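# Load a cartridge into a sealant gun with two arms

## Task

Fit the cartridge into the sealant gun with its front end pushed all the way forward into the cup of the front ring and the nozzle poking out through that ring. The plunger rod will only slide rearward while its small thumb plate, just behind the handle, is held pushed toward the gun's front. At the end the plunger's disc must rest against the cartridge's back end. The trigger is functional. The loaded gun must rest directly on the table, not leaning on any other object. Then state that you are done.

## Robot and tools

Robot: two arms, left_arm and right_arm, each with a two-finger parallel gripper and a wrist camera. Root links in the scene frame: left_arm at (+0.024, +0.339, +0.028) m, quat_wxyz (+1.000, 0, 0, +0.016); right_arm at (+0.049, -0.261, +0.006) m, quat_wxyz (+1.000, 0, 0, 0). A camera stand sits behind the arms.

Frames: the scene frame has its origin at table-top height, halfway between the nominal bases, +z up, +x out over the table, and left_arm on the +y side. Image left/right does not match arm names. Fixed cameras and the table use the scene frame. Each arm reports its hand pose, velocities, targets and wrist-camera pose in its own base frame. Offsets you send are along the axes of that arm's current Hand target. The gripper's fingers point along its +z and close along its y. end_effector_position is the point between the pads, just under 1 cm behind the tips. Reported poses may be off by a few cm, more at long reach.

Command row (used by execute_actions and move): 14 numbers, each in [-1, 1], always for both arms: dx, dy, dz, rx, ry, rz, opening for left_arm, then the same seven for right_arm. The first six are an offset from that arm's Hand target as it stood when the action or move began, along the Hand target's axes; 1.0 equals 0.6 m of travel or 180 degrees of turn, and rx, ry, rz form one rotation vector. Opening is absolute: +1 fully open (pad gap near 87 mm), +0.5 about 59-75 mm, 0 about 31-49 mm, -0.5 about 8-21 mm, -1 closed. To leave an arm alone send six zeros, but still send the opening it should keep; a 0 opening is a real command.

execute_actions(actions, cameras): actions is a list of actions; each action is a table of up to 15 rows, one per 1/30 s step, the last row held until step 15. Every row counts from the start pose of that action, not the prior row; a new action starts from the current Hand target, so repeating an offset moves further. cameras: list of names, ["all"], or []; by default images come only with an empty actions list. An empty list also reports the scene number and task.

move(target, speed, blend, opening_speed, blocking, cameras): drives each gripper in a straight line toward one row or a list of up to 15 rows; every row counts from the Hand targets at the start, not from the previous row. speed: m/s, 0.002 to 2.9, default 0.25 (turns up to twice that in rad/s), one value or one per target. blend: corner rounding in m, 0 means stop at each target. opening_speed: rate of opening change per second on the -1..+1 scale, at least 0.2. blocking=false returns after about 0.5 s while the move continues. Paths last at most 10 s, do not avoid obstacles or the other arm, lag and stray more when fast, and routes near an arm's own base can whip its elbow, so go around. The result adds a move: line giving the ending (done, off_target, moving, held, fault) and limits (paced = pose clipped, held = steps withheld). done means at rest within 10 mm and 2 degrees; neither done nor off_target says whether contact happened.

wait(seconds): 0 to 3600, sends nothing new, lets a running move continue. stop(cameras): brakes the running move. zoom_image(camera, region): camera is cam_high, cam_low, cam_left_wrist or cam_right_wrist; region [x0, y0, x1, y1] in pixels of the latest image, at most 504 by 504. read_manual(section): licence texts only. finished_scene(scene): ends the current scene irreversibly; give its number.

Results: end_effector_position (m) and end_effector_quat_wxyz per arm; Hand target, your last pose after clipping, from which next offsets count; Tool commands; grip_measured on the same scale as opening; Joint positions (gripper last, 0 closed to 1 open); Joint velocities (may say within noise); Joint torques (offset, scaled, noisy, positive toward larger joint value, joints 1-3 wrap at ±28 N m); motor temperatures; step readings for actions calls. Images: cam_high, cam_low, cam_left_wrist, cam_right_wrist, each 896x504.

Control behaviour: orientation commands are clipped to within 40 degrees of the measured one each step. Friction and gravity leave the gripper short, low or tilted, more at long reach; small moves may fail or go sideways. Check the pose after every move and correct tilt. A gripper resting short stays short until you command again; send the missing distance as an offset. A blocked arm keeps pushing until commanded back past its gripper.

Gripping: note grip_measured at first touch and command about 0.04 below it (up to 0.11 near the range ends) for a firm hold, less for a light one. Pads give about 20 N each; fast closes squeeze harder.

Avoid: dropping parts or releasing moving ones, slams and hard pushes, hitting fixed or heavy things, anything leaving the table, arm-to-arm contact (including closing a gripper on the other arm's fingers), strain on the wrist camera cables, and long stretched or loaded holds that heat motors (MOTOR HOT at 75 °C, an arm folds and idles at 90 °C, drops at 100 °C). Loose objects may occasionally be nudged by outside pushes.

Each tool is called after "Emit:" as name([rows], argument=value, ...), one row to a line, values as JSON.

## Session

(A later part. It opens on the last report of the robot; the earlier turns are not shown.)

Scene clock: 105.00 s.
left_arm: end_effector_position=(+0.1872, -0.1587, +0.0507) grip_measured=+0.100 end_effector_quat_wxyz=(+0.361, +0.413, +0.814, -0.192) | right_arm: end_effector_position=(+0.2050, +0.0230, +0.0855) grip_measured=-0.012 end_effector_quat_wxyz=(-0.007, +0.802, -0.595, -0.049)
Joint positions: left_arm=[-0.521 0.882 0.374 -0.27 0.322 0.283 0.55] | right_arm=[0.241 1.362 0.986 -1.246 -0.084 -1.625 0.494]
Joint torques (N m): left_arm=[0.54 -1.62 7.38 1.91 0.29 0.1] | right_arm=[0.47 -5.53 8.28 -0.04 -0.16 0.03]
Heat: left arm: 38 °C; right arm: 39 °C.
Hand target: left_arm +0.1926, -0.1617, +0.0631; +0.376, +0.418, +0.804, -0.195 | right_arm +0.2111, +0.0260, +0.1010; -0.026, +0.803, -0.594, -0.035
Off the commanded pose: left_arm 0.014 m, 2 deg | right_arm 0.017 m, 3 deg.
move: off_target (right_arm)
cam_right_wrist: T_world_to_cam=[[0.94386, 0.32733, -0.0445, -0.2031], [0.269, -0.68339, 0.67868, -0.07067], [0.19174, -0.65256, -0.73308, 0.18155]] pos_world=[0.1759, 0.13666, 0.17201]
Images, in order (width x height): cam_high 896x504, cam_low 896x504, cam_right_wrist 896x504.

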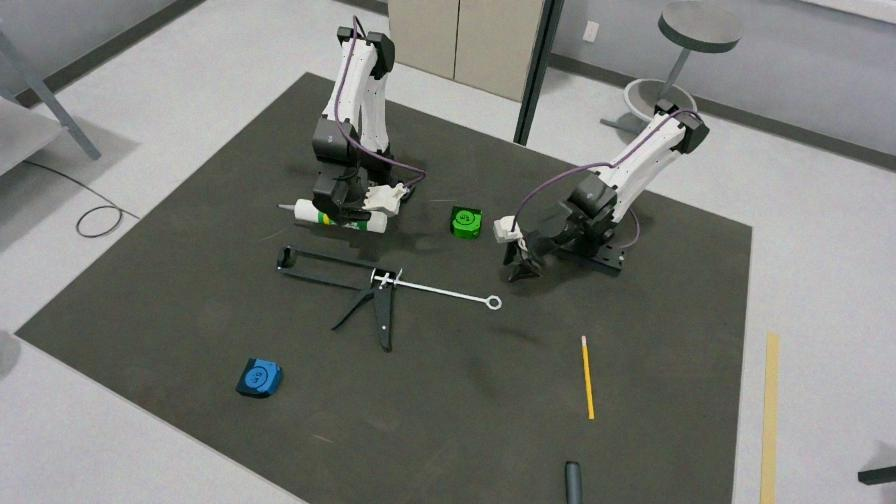

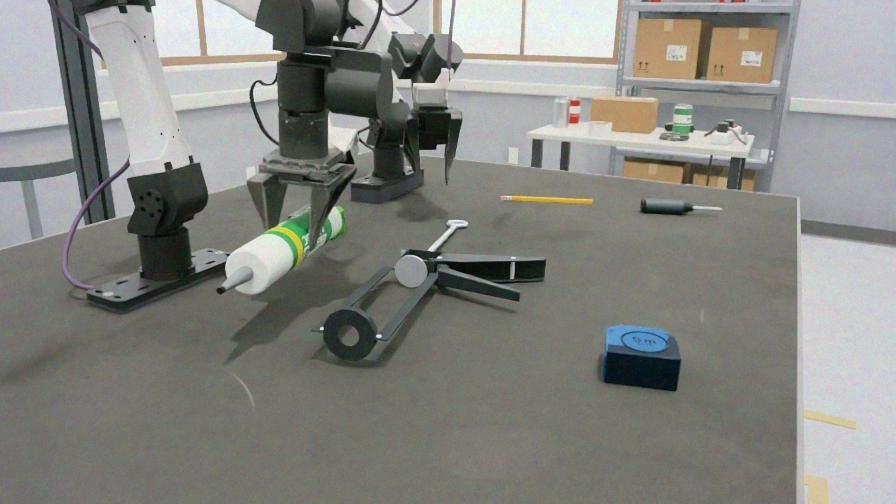

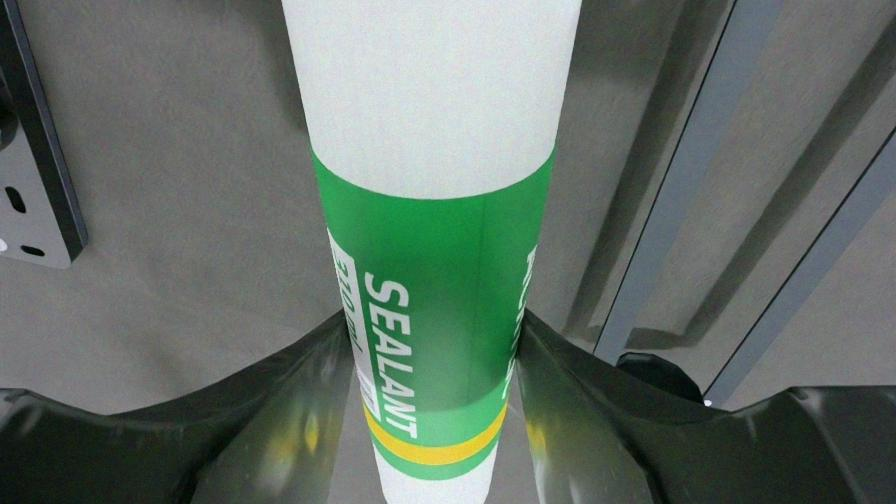

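Emit:
move(target=[0,0,0,0,0,0,0.1,-0.0772,-0.1928,-0.0769,0,-0.1,0,-0.3], speed=0.15, cameras=["cam_low","cam_right_wrist","cam_high"])

Scene clock: 109.17 s.
left_arm: end_effector_position=(+0.1872, -0.1587, +0.0507) grip_measured=+0.100 end_effector_quat_wxyz=(+0.361, +0.413, +0.814, -0.192) | right_arm: end_effector_position=(+0.3052, +0.0950, +0.1394) grip_measured=-0.012 end_effector_quat_wxyz=(-0.099, +0.788, -0.588, -0.155)
Joint positions: left_arm=[-0.521 0.882 0.374 -0.27 0.322 0.283 0.55] | right_arm=[0.227 1.791 1.633 -1.466 -0.366 -1.643 0.494]
Joint torques (N m): left_arm=[0.58 -1.58 7.42 1.9 0.28 0.1] | right_arm=[-0.44 -6.68 8.57 -0.05 -0.65 -0.12]
Heat: left arm: 38 °C; right arm: 39 °C.
Hand target: left_arm +0.1926, -0.1617, +0.0631; +0.376, +0.418, +0.804, -0.195 | right_arm +0.3093, +0.1002, +0.1510; -0.119, +0.788, -0.583, -0.160
Off the commanded pose: left_arm 0.014 m, 2 deg | right_arm 0.013 m, 2 deg.
move: off_target (right_arm)
cam_right_wrist: T_world_to_cam=[[0.94574, 0.32461, -0.01438, -0.32329], [0.29615, -0.8429, 0.44925, -0.04619], [0.13371, -0.42913, -0.89329, 0.26767]] pos_world=[0.28364, 0.18088, 0.25521]
Images, in order (width x height): cam_high 896x504, cam_low 896x504, cam_right_wrist 896x504.

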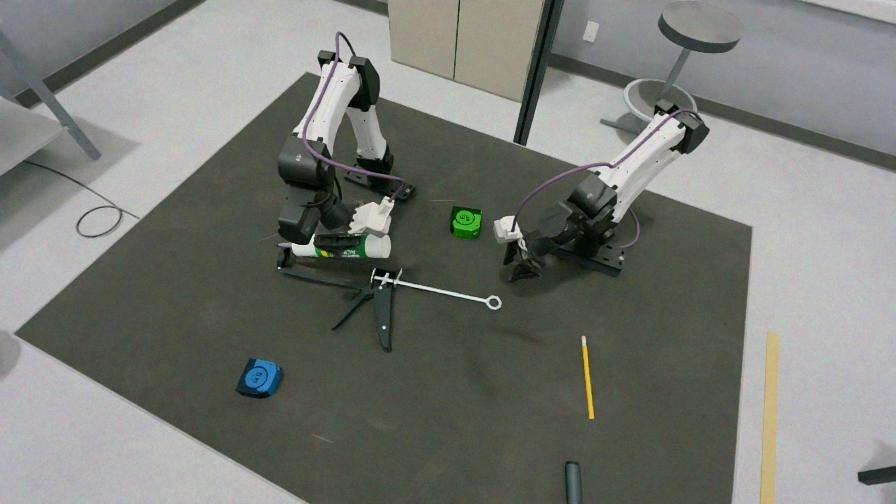

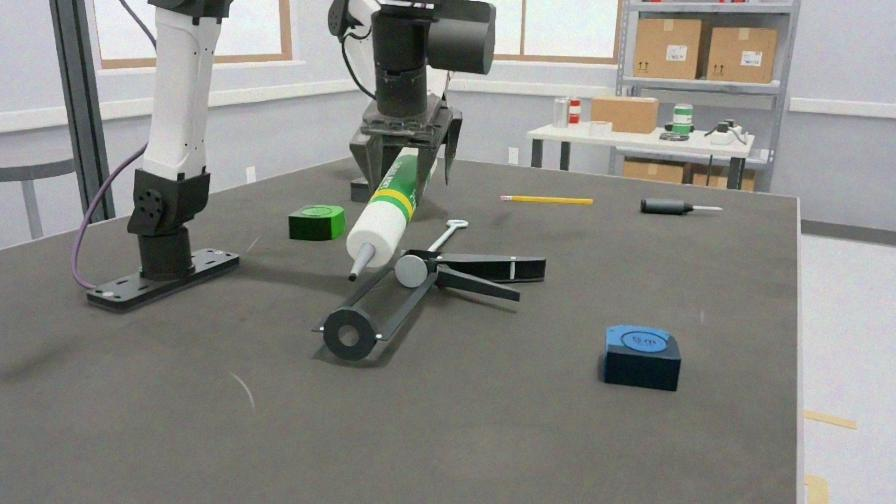

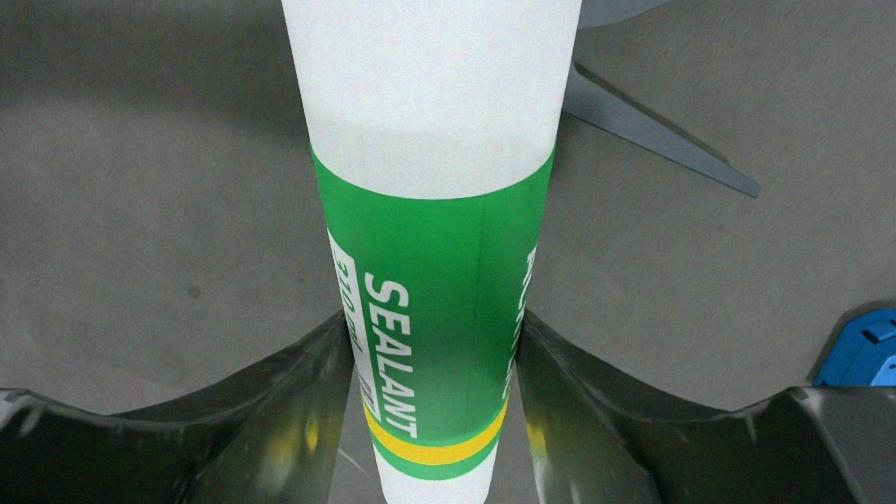

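Emit:
move(target=[0,0,0,0,0,0,0.1,0.0576,0,0.0824,0,0,0,-0.3], speed=0.12, cameras=["cam_low","cam_high"])

Emit:
zoom_image(camera="cam_low", region=[300, 230, 510, 380])

Emit:
zoom_image(camera="cam_high", region=[260, 220, 400, 310])

Scene clock: 111.07 s.
left_arm: end_effector_position=(+0.1872, -0.1587, +0.0507) grip_measured=+0.100 end_effector_quat_wxyz=(+0.361, +0.413, +0.814, -0.192) | right_arm: end_effector_position=(+0.3114, +0.0843, +0.0886) grip_measured=-0.012 end_effector_quat_wxyz=(-0.104, +0.788, -0.587, -0.154)
Joint positions: left_arm=[-0.521 0.882 0.374 -0.27 0.322 0.283 0.55] | right_arm=[0.187 1.805 1.449 -1.274 -0.37 -1.685 0.494]
Joint torques (N m): left_arm=[0.61 -1.59 7.43 1.89 0.29 0.11] | right_arm=[-0.31 -7.23 5.34 0.17 -0.61 -0.13]
Heat: left arm: 38 °C; right arm: 39 °C.
Hand target: left_arm +0.1926, -0.1617, +0.0631; +0.376, +0.418, +0.804, -0.195 | right_arm +0.3130, +0.0882, +0.0921; -0.119, +0.788, -0.583, -0.160
Off the commanded pose: left_arm 0.014 m, 2 deg | right_arm 0.006 m, 2 deg.
move: done
Images, in order (width x height): cam_high 896x504, cam_low 896x504.

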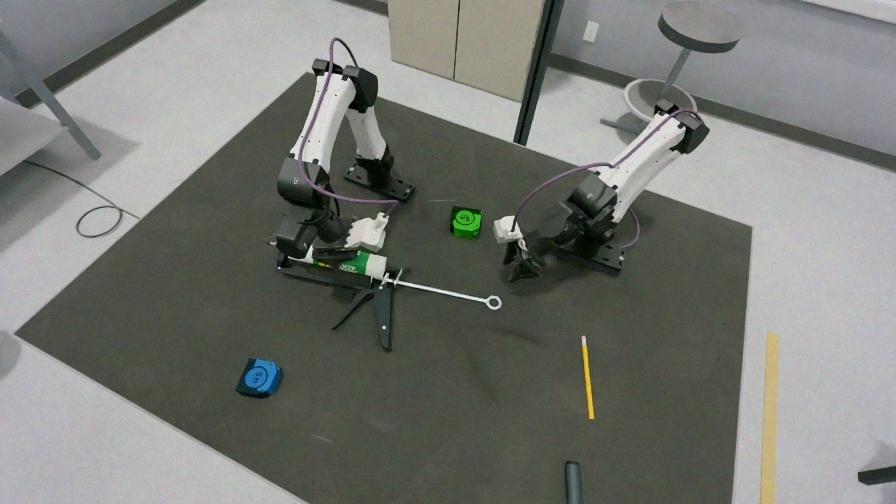

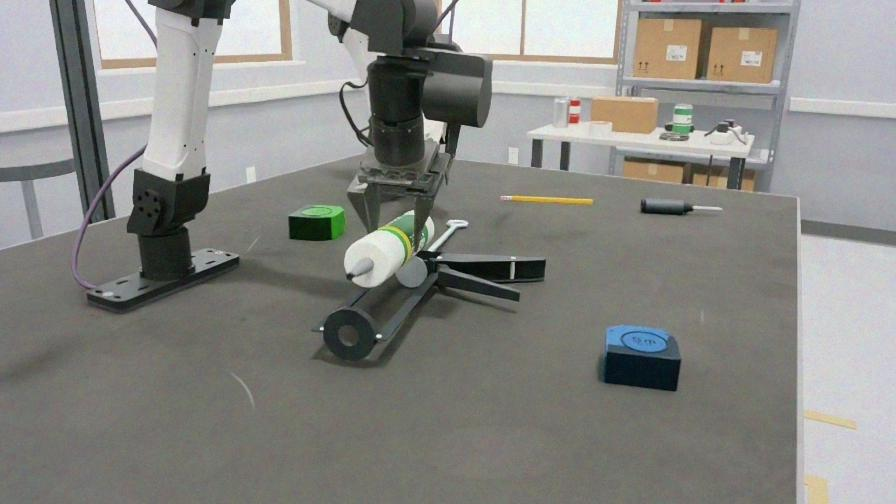

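Scaled by 2.400 from the camera's image (finer frame: 1280x720).

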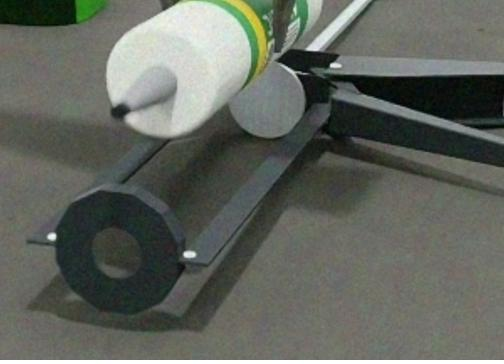

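Scaled by 3.600 from the camera's image (finer frame: 1280x720).

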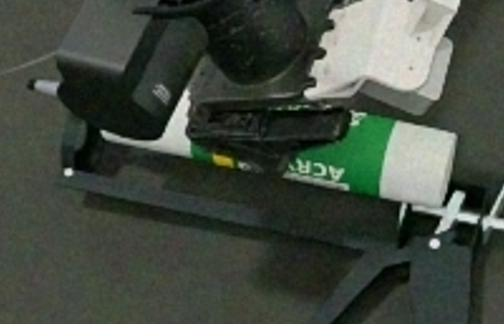

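Emit:
execute_actions(actions=[], cameras=["cam_right_wrist"])

Emit:
zoom_image(camera="cam_right_wrist", region=[200, 0, 704, 504])

Scene clock: 113.77 s.
left_arm: end_effector_position=(+0.1872, -0.1587, +0.0507) grip_measured=+0.100 end_effector_quat_wxyz=(+0.361, +0.413, +0.814, -0.192) | right_arm: end_effector_position=(+0.3118, +0.0844, +0.0885) grip_measured=-0.012 end_effector_quat_wxyz=(-0.104, +0.788, -0.586, -0.154)
Joint positions: left_arm=[-0.521 0.882 0.374 -0.27 0.322 0.283 0.55] | right_arm=[0.187 1.805 1.449 -1.272 -0.37 -1.686 0.494]
Joint velocities: within noise
Joint torques (N m): left_arm=[0.61 -1.62 7.36 1.89 0.3 0.11] | right_arm=[-0.35 -7.21 5.37 0.14 -0.6 -0.12]
Motor temperatures (°C): left_arm=[26 32 39 34 25 25 24] | right_arm=[26 35 39 28 28 24 28]
Heat: left arm: 39 °C; right arm: 39 °C.
Hand target: left_arm +0.1926, -0.1617, +0.0631; +0.376, +0.418, +0.804, -0.195 | right_arm +0.3131, +0.0882, +0.0921; -0.119, +0.788, -0.582, -0.160
Tool commands: left_gripper/opening=+0.1 right_gripper/opening=-0.3
Off the commanded pose: left_arm 0.014 m, 2 deg | right_arm 0.005 m, 2 deg.
camera_calibration:
cam_right_wrist: T_world_to_cam=[[0.94572, 0.32495, -0.00368, -0.32774], [0.29255, -0.84639, 0.44502, -0.03237], [0.1415, -0.42194, -0.89551, 0.21395]] pos_world=[0.28915, 0.16938, 0.20479]
Images, in order (width x height): cam_right_wrist 896x504.

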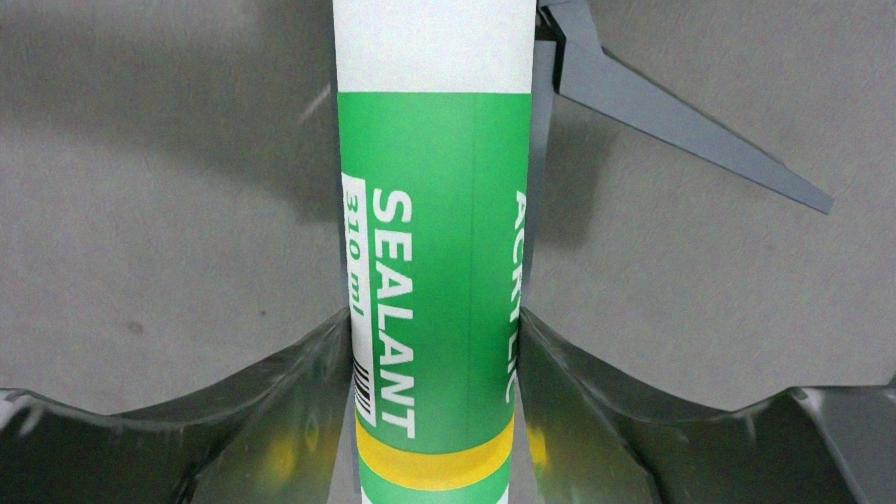

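Scaled by 1.000.

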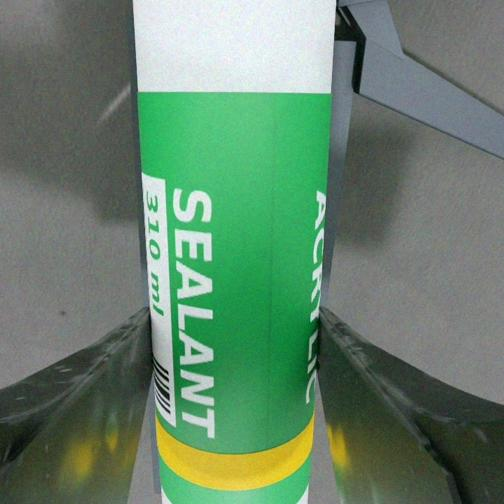

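Emit:
move([
  [0,0,0,0,0,0,0.1,-0.013,0.03,-0.0307,0,0,0,-0.3],
  [0,0,0,0,0,0,0.1,-0.0065,0.1917,-0.0153,0,0,0,-0.3],
  [0,0,0,0,0,0,0.1,0.0443,0.1917,0.1043,0,0,0,-0.3],
], speed=[0.15,0.15,0.08], blend=[0.02,0.02,0], cameras=["cam_low","cam_right_wrist"])

Scene clock: 117.00 s.
left_arm: end_effector_position=(+0.1872, -0.1587, +0.0507) grip_measured=+0.100 end_effector_quat_wxyz=(+0.361, +0.413, +0.814, -0.192) | right_arm: end_effector_position=(+0.1958, +0.0506, +0.0283) grip_measured=-0.016 end_effector_quat_wxyz=(-0.101, +0.787, -0.587, -0.163)
Joint positions: left_arm=[-0.521 0.882 0.374 -0.27 0.322 0.283 0.55] | right_arm=[0.124 1.436 0.81 -1.045 -0.374 -1.755 0.492]
Joint torques (N m): left_arm=[0.57 -1.59 7.41 1.89 0.31 0.09] | right_arm=[-0.24 -2.73 3.75 0.51 -0.51 -0.12]
Heat: left arm: 39 °C; right arm: 39 °C.
Hand target: left_arm +0.1926, -0.1617, +0.0631; +0.376, +0.418, +0.804, -0.195 | right_arm +0.2030, +0.0545, +0.0239; -0.118, +0.788, -0.582, -0.160
Off the commanded pose: left_arm 0.014 m, 2 deg | right_arm 0.009 m, 2 deg.
move: done; blend cut to 0.0134 m at target 1
cam_right_wrist: T_world_to_cam=[[0.94547, 0.32514, -0.01924, -0.2068], [0.30086, -0.84918, 0.43403, -0.00145], [0.12478, -0.41615, -0.90069, 0.16527]] pos_world=[0.17533, 0.13479, 0.14551]

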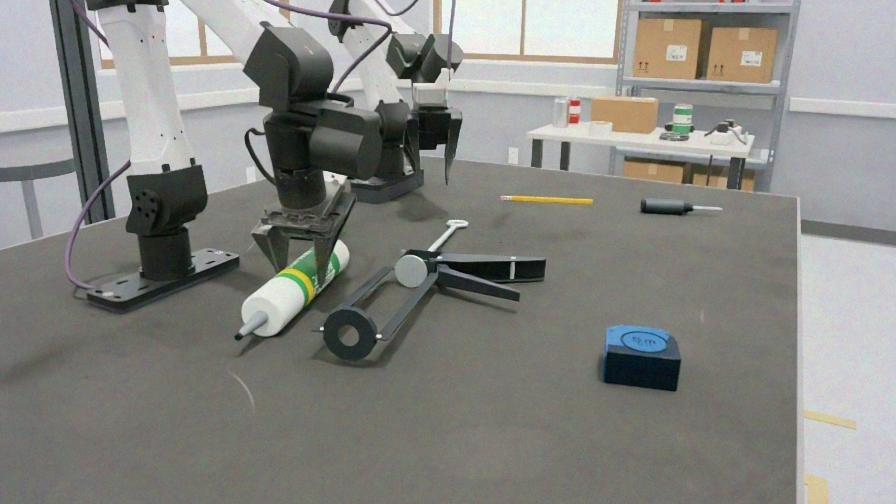

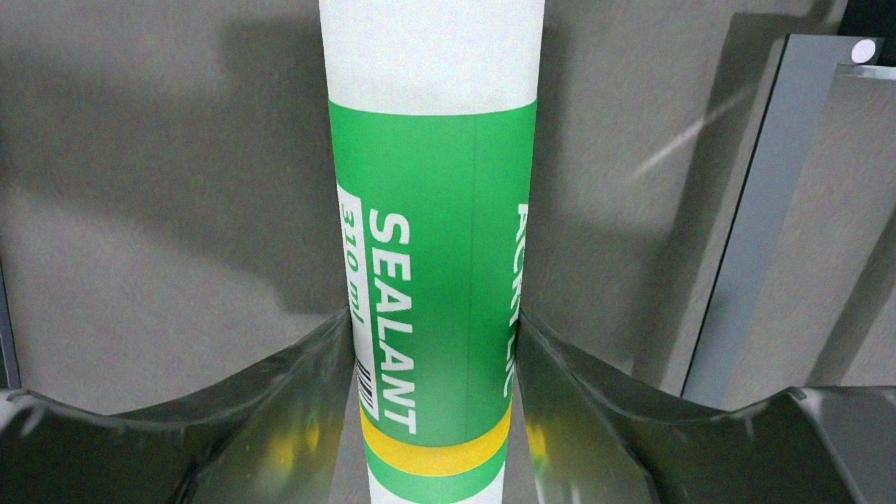

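Emit:
move([
  [0,0,0,0,0,0,0.1,0,0,0,0,0,0,0.6],
  [0,0,0,0,0,0,0.1,-0.0205,0,-0.0058,0,0.1,0,0.6],
  [0,0,0,0,0,0,0.1,-0.0133,0,0.0111,0,0.1,0,0.6],
  [0,0,0,0,0,0,0.1,-0.0133,0,0.0111,0,0.1,0,-0.4],
], speed=[0.1,0.15,0.1,0.1], opening_speed=1.8, cameras=["cam_right_wrist"])

Scene clock: 121.57 s.
left_arm: end_effector_position=(+0.1872, -0.1587, +0.0507) grip_measured=+0.100 end_effector_quat_wxyz=(+0.361, +0.413, +0.814, -0.192) | right_arm: end_effector_position=(+0.2011, +0.0637, +0.0239) grip_measured=-0.010 end_effector_quat_wxyz=(-0.028, +0.803, -0.595, -0.035)
Joint positions: left_arm=[-0.521 0.882 0.374 -0.27 0.322 0.283 0.55] | right_arm=[0.429 1.412 0.774 -0.916 -0.088 -1.437 0.495]
Joint torques (N m): left_arm=[0.59 -1.61 7.38 1.9 0.29 0.1] | right_arm=[0.49 -2.91 4.15 0.4 -0.1 0.04]
Heat: left arm: 39 °C; right arm: 39 °C.
Hand target: left_arm +0.1926, -0.1617, +0.0631; +0.376, +0.418, +0.804, -0.195 | right_arm +0.2002, +0.0640, +0.0210; -0.026, +0.803, -0.594, -0.034
Off the commanded pose: left_arm 0.014 m, 2 deg | right_arm 0.003 m, 0 deg.
move: done
cam_right_wrist: T_world_to_cam=[[0.94472, 0.32782, 0.00587, -0.21676], [0.23694, -0.69495, 0.6789, 0.00723], [0.22664, -0.63998, -0.73421, 0.15592]] pos_world=[0.16773, 0.17587, 0.11085]

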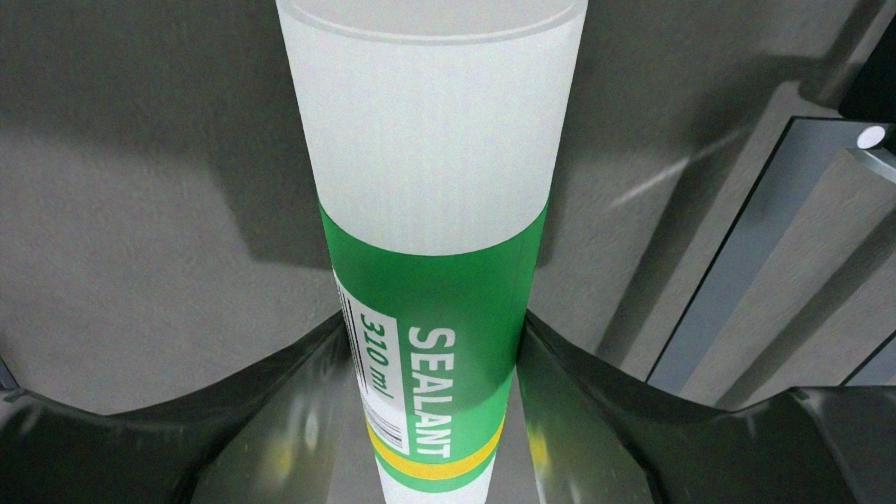

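Emit:
move(target=[0,0,0,0,0,0,0.1,-0.0116,0,-0.1328,0,0,0,-0.4], speed=0.12, cameras=["cam_low","cam_right_wrist"])

Scene clock: 124.33 s.
left_arm: end_effector_position=(+0.1872, -0.1587, +0.0507) grip_measured=+0.100 end_effector_quat_wxyz=(+0.361, +0.413, +0.814, -0.192) | right_arm: end_effector_position=(+0.1946, +0.0608, +0.0854) grip_measured=-0.010 end_effector_quat_wxyz=(-0.006, +0.802, -0.595, -0.047)
Joint positions: left_arm=[-0.521 0.882 0.374 -0.27 0.322 0.283 0.55] | right_arm=[0.429 1.367 0.989 -1.227 -0.088 -1.437 0.495]
Joint torques (N m): left_arm=[0.59 -1.55 7.42 1.89 0.29 0.1] | right_arm=[0.49 -5.64 8.35 0 -0.11 0.03]
Heat: left arm: 39 °C; right arm: 39 °C.
Hand target: left_arm +0.1926, -0.1617, +0.0631; +0.376, +0.418, +0.804, -0.195 | right_arm +0.2002, +0.0640, +0.1009; -0.026, +0.803, -0.594, -0.034
Off the commanded pose: left_arm 0.014 m, 2 deg | right_arm 0.017 m, 3 deg.
move: off_target (right_arm)
cam_right_wrist: T_world_to_cam=[[0.94384, 0.32748, -0.04391, -0.20562], [0.26791, -0.68075, 0.68176, -0.04216], [0.19337, -0.65523, -0.73026, 0.20773]] pos_world=[0.1652, 0.17475, 0.17141]

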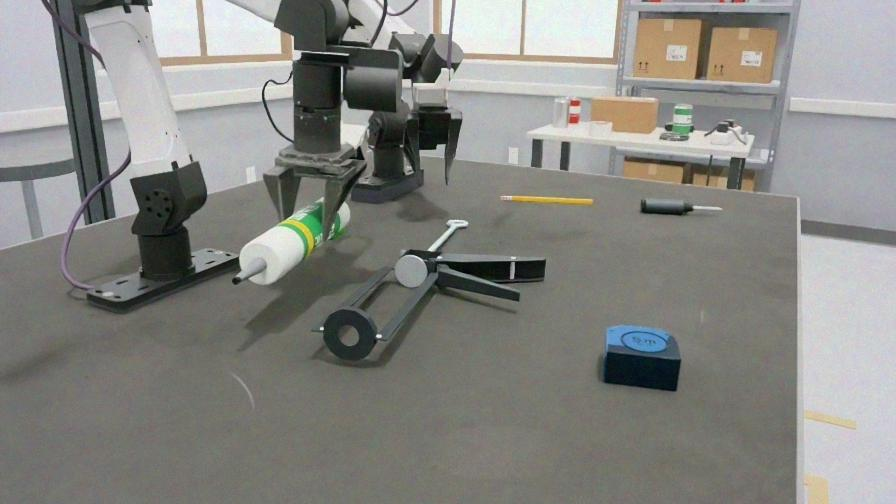

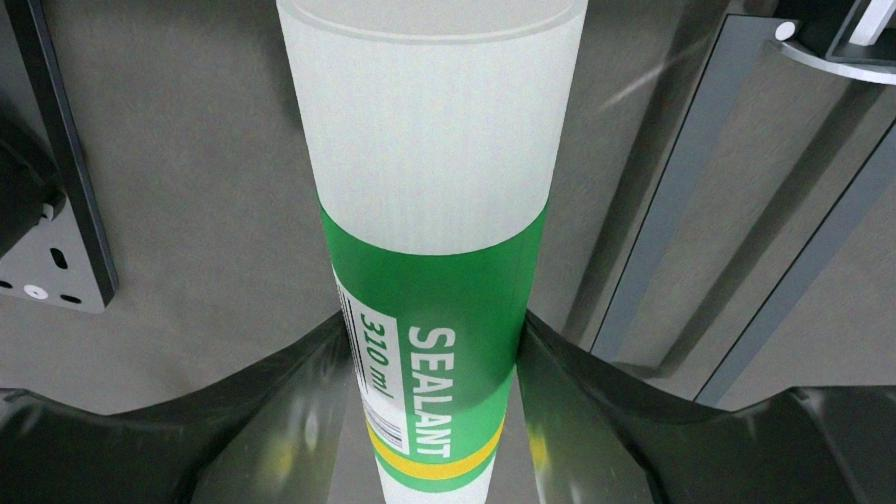

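Emit:
move([
  [0,0,0,0,0,0,0.1,-0.0173,-0.1992,-0.0805,0,-0.1,0,-0.4],
  [0,0,0,0,0,0,0.1,-0.005,-0.1992,-0.028,0,-0.1,0,-0.4],
], speed=[0.13,0.08], blend=[0.02,0], cameras=["cam_low","cam_right_wrist"])

Emit:
zoom_image(camera="cam_low", region=[300, 200, 510, 380])

Scene clock: 127.80 s.
left_arm: end_effector_position=(+0.1872, -0.1587, +0.0507) grip_measured=+0.100 end_effector_quat_wxyz=(+0.361, +0.413, +0.814, -0.192) | right_arm: end_effector_position=(+0.3122, +0.0966, +0.1148) grip_measured=-0.010 end_effector_quat_wxyz=(-0.104, +0.788, -0.587, -0.154)
Joint positions: left_arm=[-0.521 0.882 0.374 -0.27 0.322 0.283 0.55] | right_arm=[0.224 1.807 1.556 -1.364 -0.371 -1.647 0.495]
Joint torques (N m): left_arm=[0.62 -1.61 7.41 1.9 0.3 0.1] | right_arm=[-0.36 -7.17 5.46 0.21 -0.59 -0.12]
Heat: left arm: 39 °C; right arm: 39 °C.
Hand target: left_arm +0.1926, -0.1617, +0.0631; +0.376, +0.418, +0.804, -0.195 | right_arm +0.3138, +0.1004, +0.1179; -0.118, +0.788, -0.583, -0.160
Off the commanded pose: left_arm 0.014 m, 2 deg | right_arm 0.005 m, 2 deg.
move: done; blend cut to 0.0162 m at target 1
cam_right_wrist: T_world_to_cam=[[0.94583, 0.32463, -0.00501, -0.33194], [0.29274, -0.84605, 0.44553, -0.03414], [0.14039, -0.42286, -0.89525, 0.24289]] pos_world=[0.28985, 0.18158, 0.23099]

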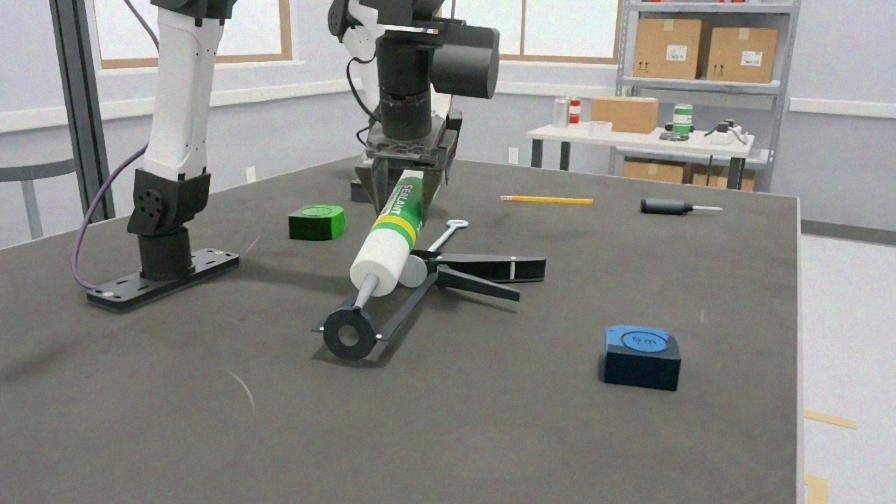

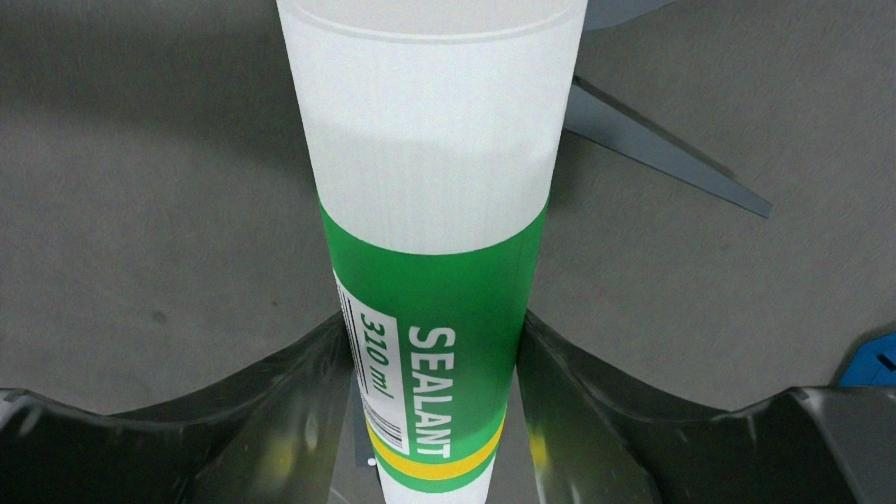

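Scaled by 2.400 from the camera's image (finer frame: 1280x720).

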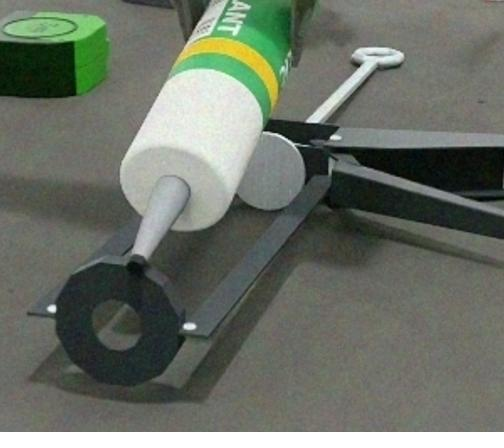

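Emit:
move(target=[0,0,0,0,0,0,0.1,0.0012,0.0042,0.0285,0,0,0,-0.4], speed=0.08, cameras=["cam_low","cam_high"])

Emit:
zoom_image(camera="cam_low", region=[300, 230, 440, 370])

Emit:
zoom_image(camera="cam_high", region=[260, 220, 400, 310])

Scene clock: 130.17 s.
left_arm: end_effector_position=(+0.1872, -0.1587, +0.0507) grip_measured=+0.100 end_effector_quat_wxyz=(+0.361, +0.413, +0.814, -0.192) | right_arm: end_effector_position=(+0.3098, +0.0989, +0.0958) grip_measured=-0.010 end_effector_quat_wxyz=(-0.103, +0.789, -0.585, -0.156)
Joint positions: left_arm=[-0.521 0.882 0.374 -0.27 0.322 0.283 0.55] | right_arm=[0.232 1.807 1.48 -1.291 -0.373 -1.644 0.495]
Joint torques (N m): left_arm=[0.58 -1.63 7.36 1.9 0.31 0.1] | right_arm=[0.5 -8.01 5.27 0.2 -0.59 0.05]
Heat: left arm: 39 °C; right arm: 39 °C.
Hand target: left_arm +0.1926, -0.1617, +0.0631; +0.376, +0.418, +0.804, -0.195 | right_arm +0.3098, +0.1055, +0.1019; -0.119, +0.788, -0.582, -0.160
Off the commanded pose: left_arm 0.014 m, 2 deg | right_arm 0.009 m, 2 deg.
move: done
Images, in order (width x height): cam_high 896x504, cam_low 896x504.

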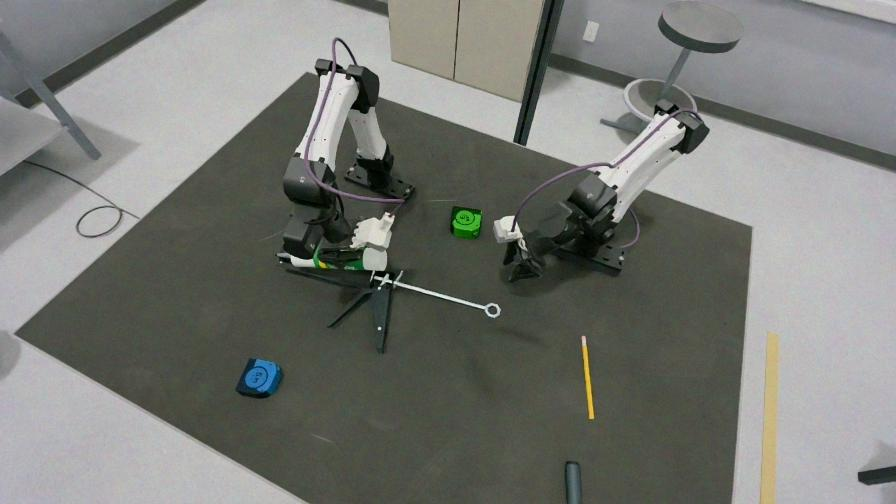

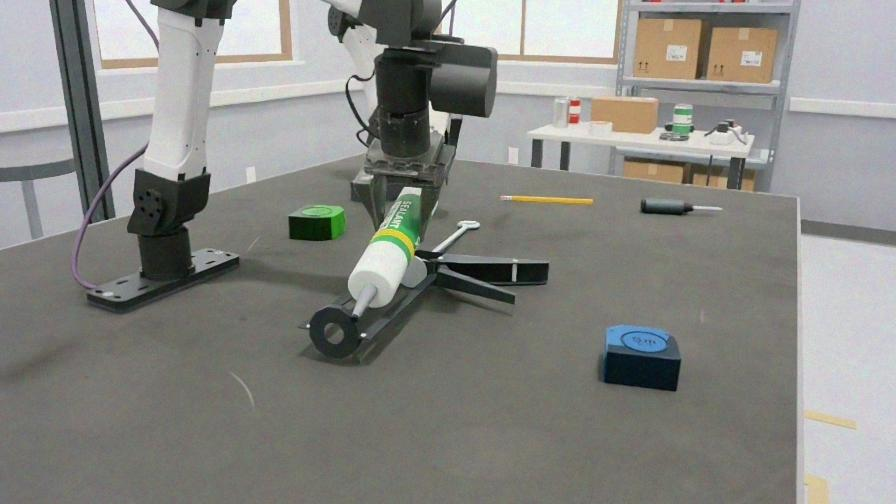

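Scaled by 3.600 from the camera's image (finer frame: 1280x720).

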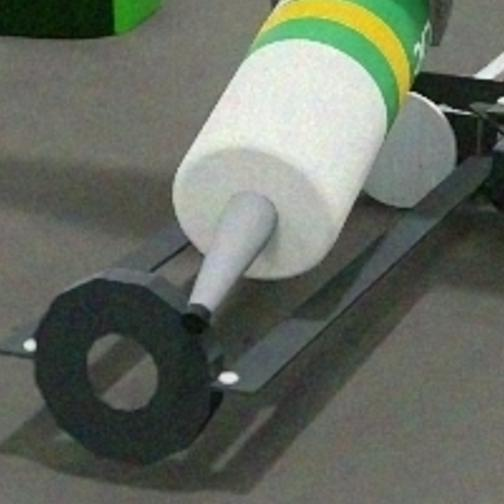

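Scaled by 3.600 from the camera's image (finer frame: 1280x720).

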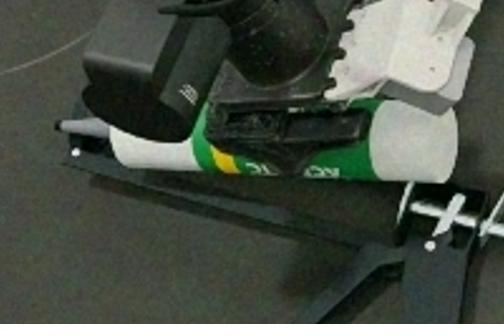

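Emit:
move([
  [0,0,0,0,0,0,0.1,-0.0163,0,-0.0384,0,0,0,-0.4],
  [0,0,0,0,0,0,0.1,-0.0393,0,-0.0286,0,0,0,-0.4],
], speed=0.08, blend=[0.005,0], cameras=["cam_low","cam_high"])

Emit:
zoom_image(camera="cam_low", region=[300, 230, 440, 370])

Emit:
zoom_image(camera="cam_high", region=[260, 200, 520, 360])

Scene clock: 132.50 s.
left_arm: end_effector_position=(+0.1871, -0.1587, +0.0506) grip_measured=+0.100 end_effector_quat_wxyz=(+0.361, +0.413, +0.814, -0.192) | right_arm: end_effector_position=(+0.3019, +0.1148, +0.1085) grip_measured=-0.010 end_effector_quat_wxyz=(-0.095, +0.789, -0.584, -0.164)
Joint positions: left_arm=[-0.521 0.882 0.374 -0.27 0.322 0.283 0.55] | right_arm=[0.282 1.807 1.53 -1.345 -0.378 -1.595 0.495]
Joint torques (N m): left_arm=[0.57 -1.57 7.32 1.9 0.3 0.11] | right_arm=[0.09 -9.06 8.13 -0.03 -0.54 0.06]
Heat: left arm: 39 °C; right arm: 39 °C.
Hand target: left_arm +0.1926, -0.1617, +0.0630; +0.375, +0.418, +0.804, -0.195 | right_arm +0.3053, +0.1199, +0.1269; -0.118, +0.788, -0.582, -0.160
Off the commanded pose: left_arm 0.014 m, 2 deg | right_arm 0.019 m, 3 deg.
move: off_target (right_arm)
Images, in order (width x height): cam_high 896x504, cam_low 896x504.

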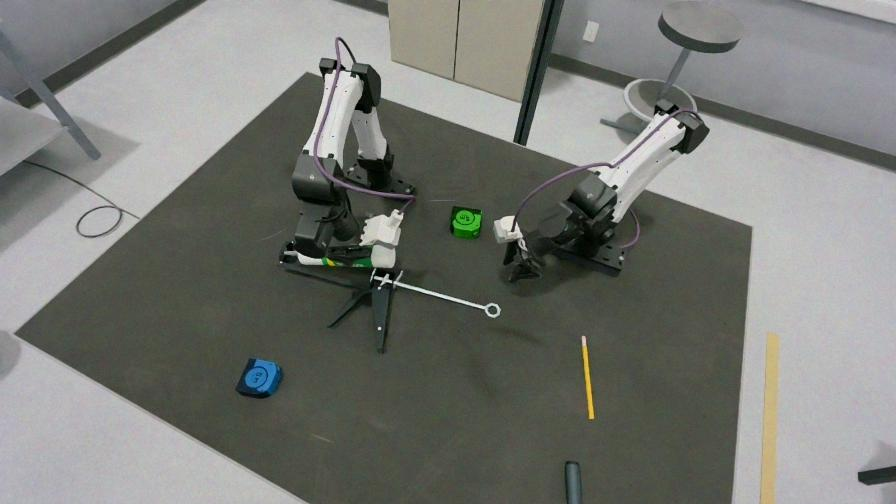

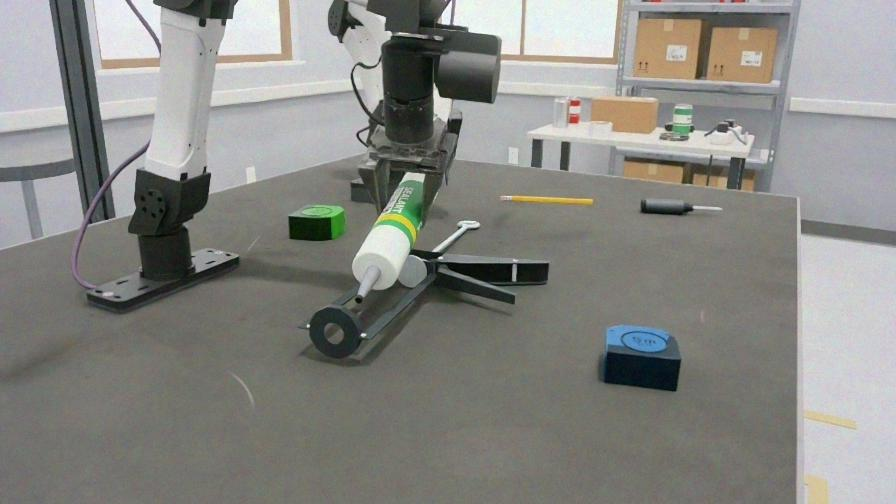

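Scaled by 3.600 from the camera's image (finer frame: 1280x720).

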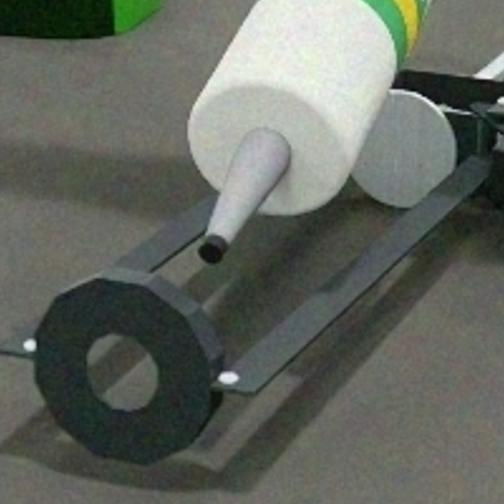

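Scaled by 1.938 from the camera's image (finer frame: 1280x720).

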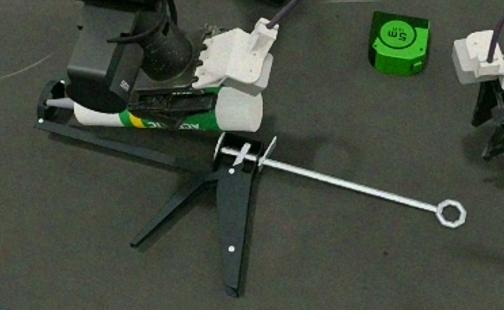

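Emit:
zoom_image(camera="cam_high", region=[270, 225, 330, 275])

Emit:
zoom_image(camera="cam_low", region=[300, 170, 500, 370])

Scaled by 8.400 from the camera's image (finer frame: 1280x720).

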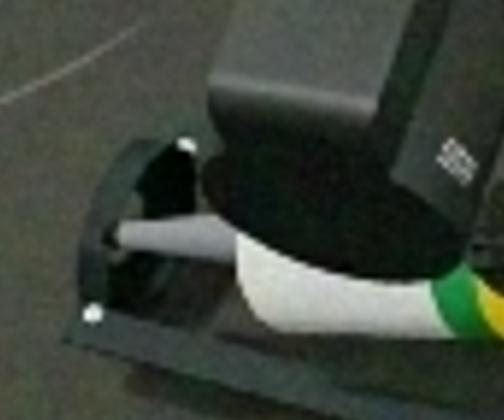

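Scaled by 2.520 from the camera's image (finer frame: 1280x720).

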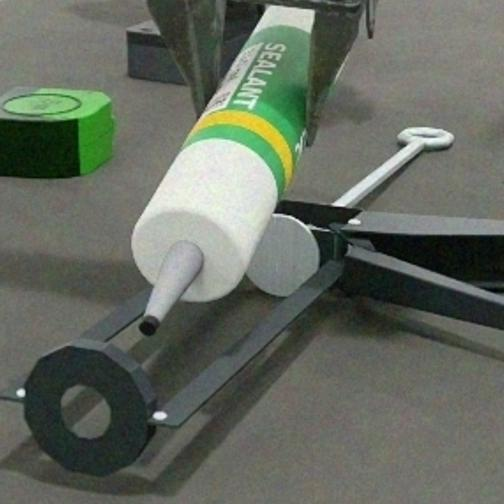

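Emit:
move(target=[0,0,0,0,0,0,0.1,0.0178,0.0257,0.0413,0.0062,0,0.0155,-0.4], speed=0.08, cameras=["cam_low","cam_high"])

Emit:
zoom_image(camera="cam_low", region=[300, 170, 500, 370])

Emit:
zoom_image(camera="cam_high", region=[270, 225, 330, 275])

Emit:
zoom_image(camera="cam_high", region=[260, 200, 520, 360])

Scene clock: 138.27 s.
left_arm: end_effector_position=(+0.1871, -0.1587, +0.0506) grip_measured=+0.100 end_effector_quat_wxyz=(+0.361, +0.413, +0.814, -0.192) | right_arm: end_effector_position=(+0.2893, +0.1111, +0.0840) grip_measured=-0.010 end_effector_quat_wxyz=(-0.094, +0.774, -0.605, -0.164)
Joint positions: left_arm=[-0.521 0.882 0.374 -0.27 0.322 0.283 0.55] | right_arm=[0.282 1.765 1.38 -1.227 -0.378 -1.54 0.495]
Joint torques (N m): left_arm=[0.58 -1.58 7.39 1.9 0.31 0.11] | right_arm=[-0.03 -10.47 5.19 0.22 -0.53 0.08]
Heat: left arm: 39 °C; right arm: 39 °C.
Hand target: left_arm +0.1926, -0.1617, +0.0630; +0.375, +0.418, +0.804, -0.195 | right_arm +0.2906, +0.1152, +0.0999; -0.122, +0.773, -0.603, -0.157
Off the commanded pose: left_arm 0.014 m, 2 deg | right_arm 0.016 m, 3 deg.
move: off_target (right_arm)
Images, in order (width x height): cam_high 896x504, cam_low 896x504.

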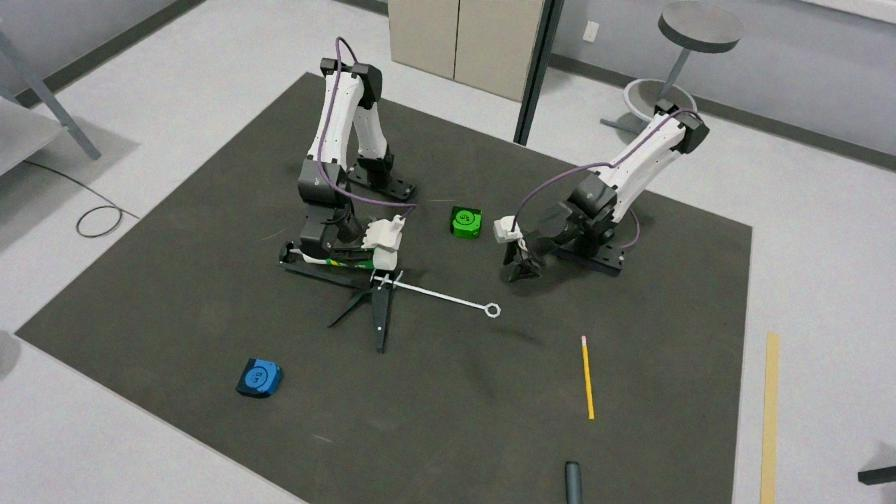

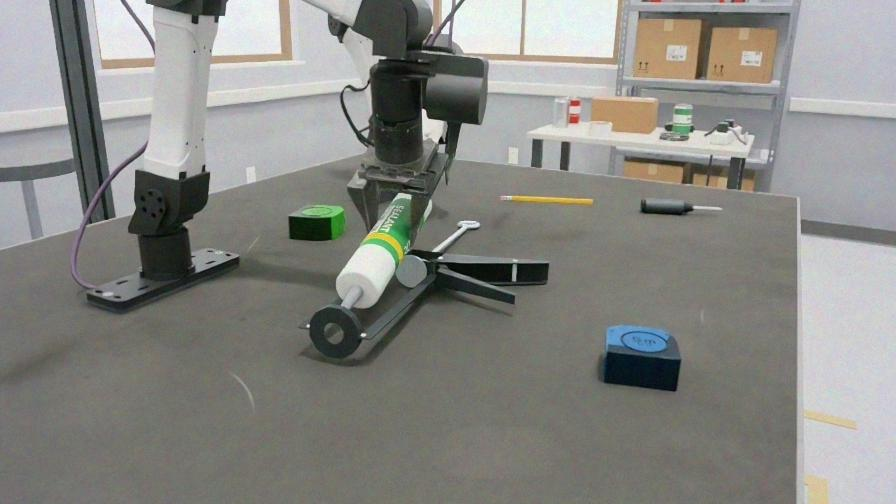

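Scaled by 2.520 from the camera's image (finer frame: 1280x720).

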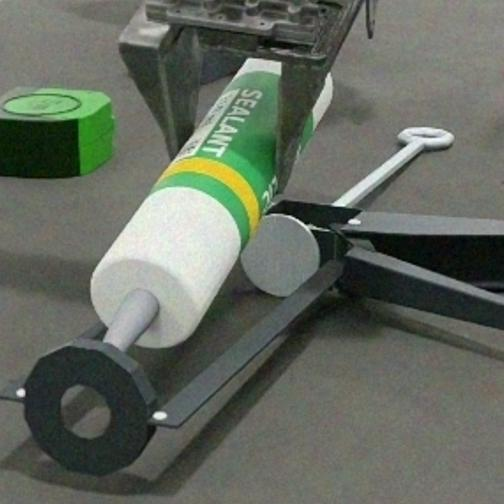

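Scaled by 8.400 from the camera's image (finer frame: 1280x720).

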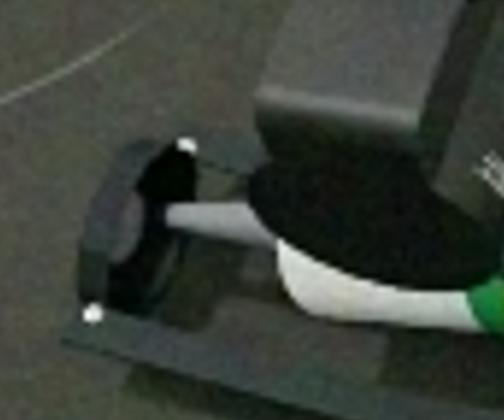

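Scaled by 1.938 from the camera's image (finer frame: 1280x720).

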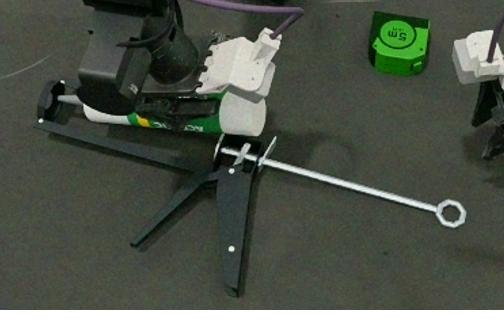

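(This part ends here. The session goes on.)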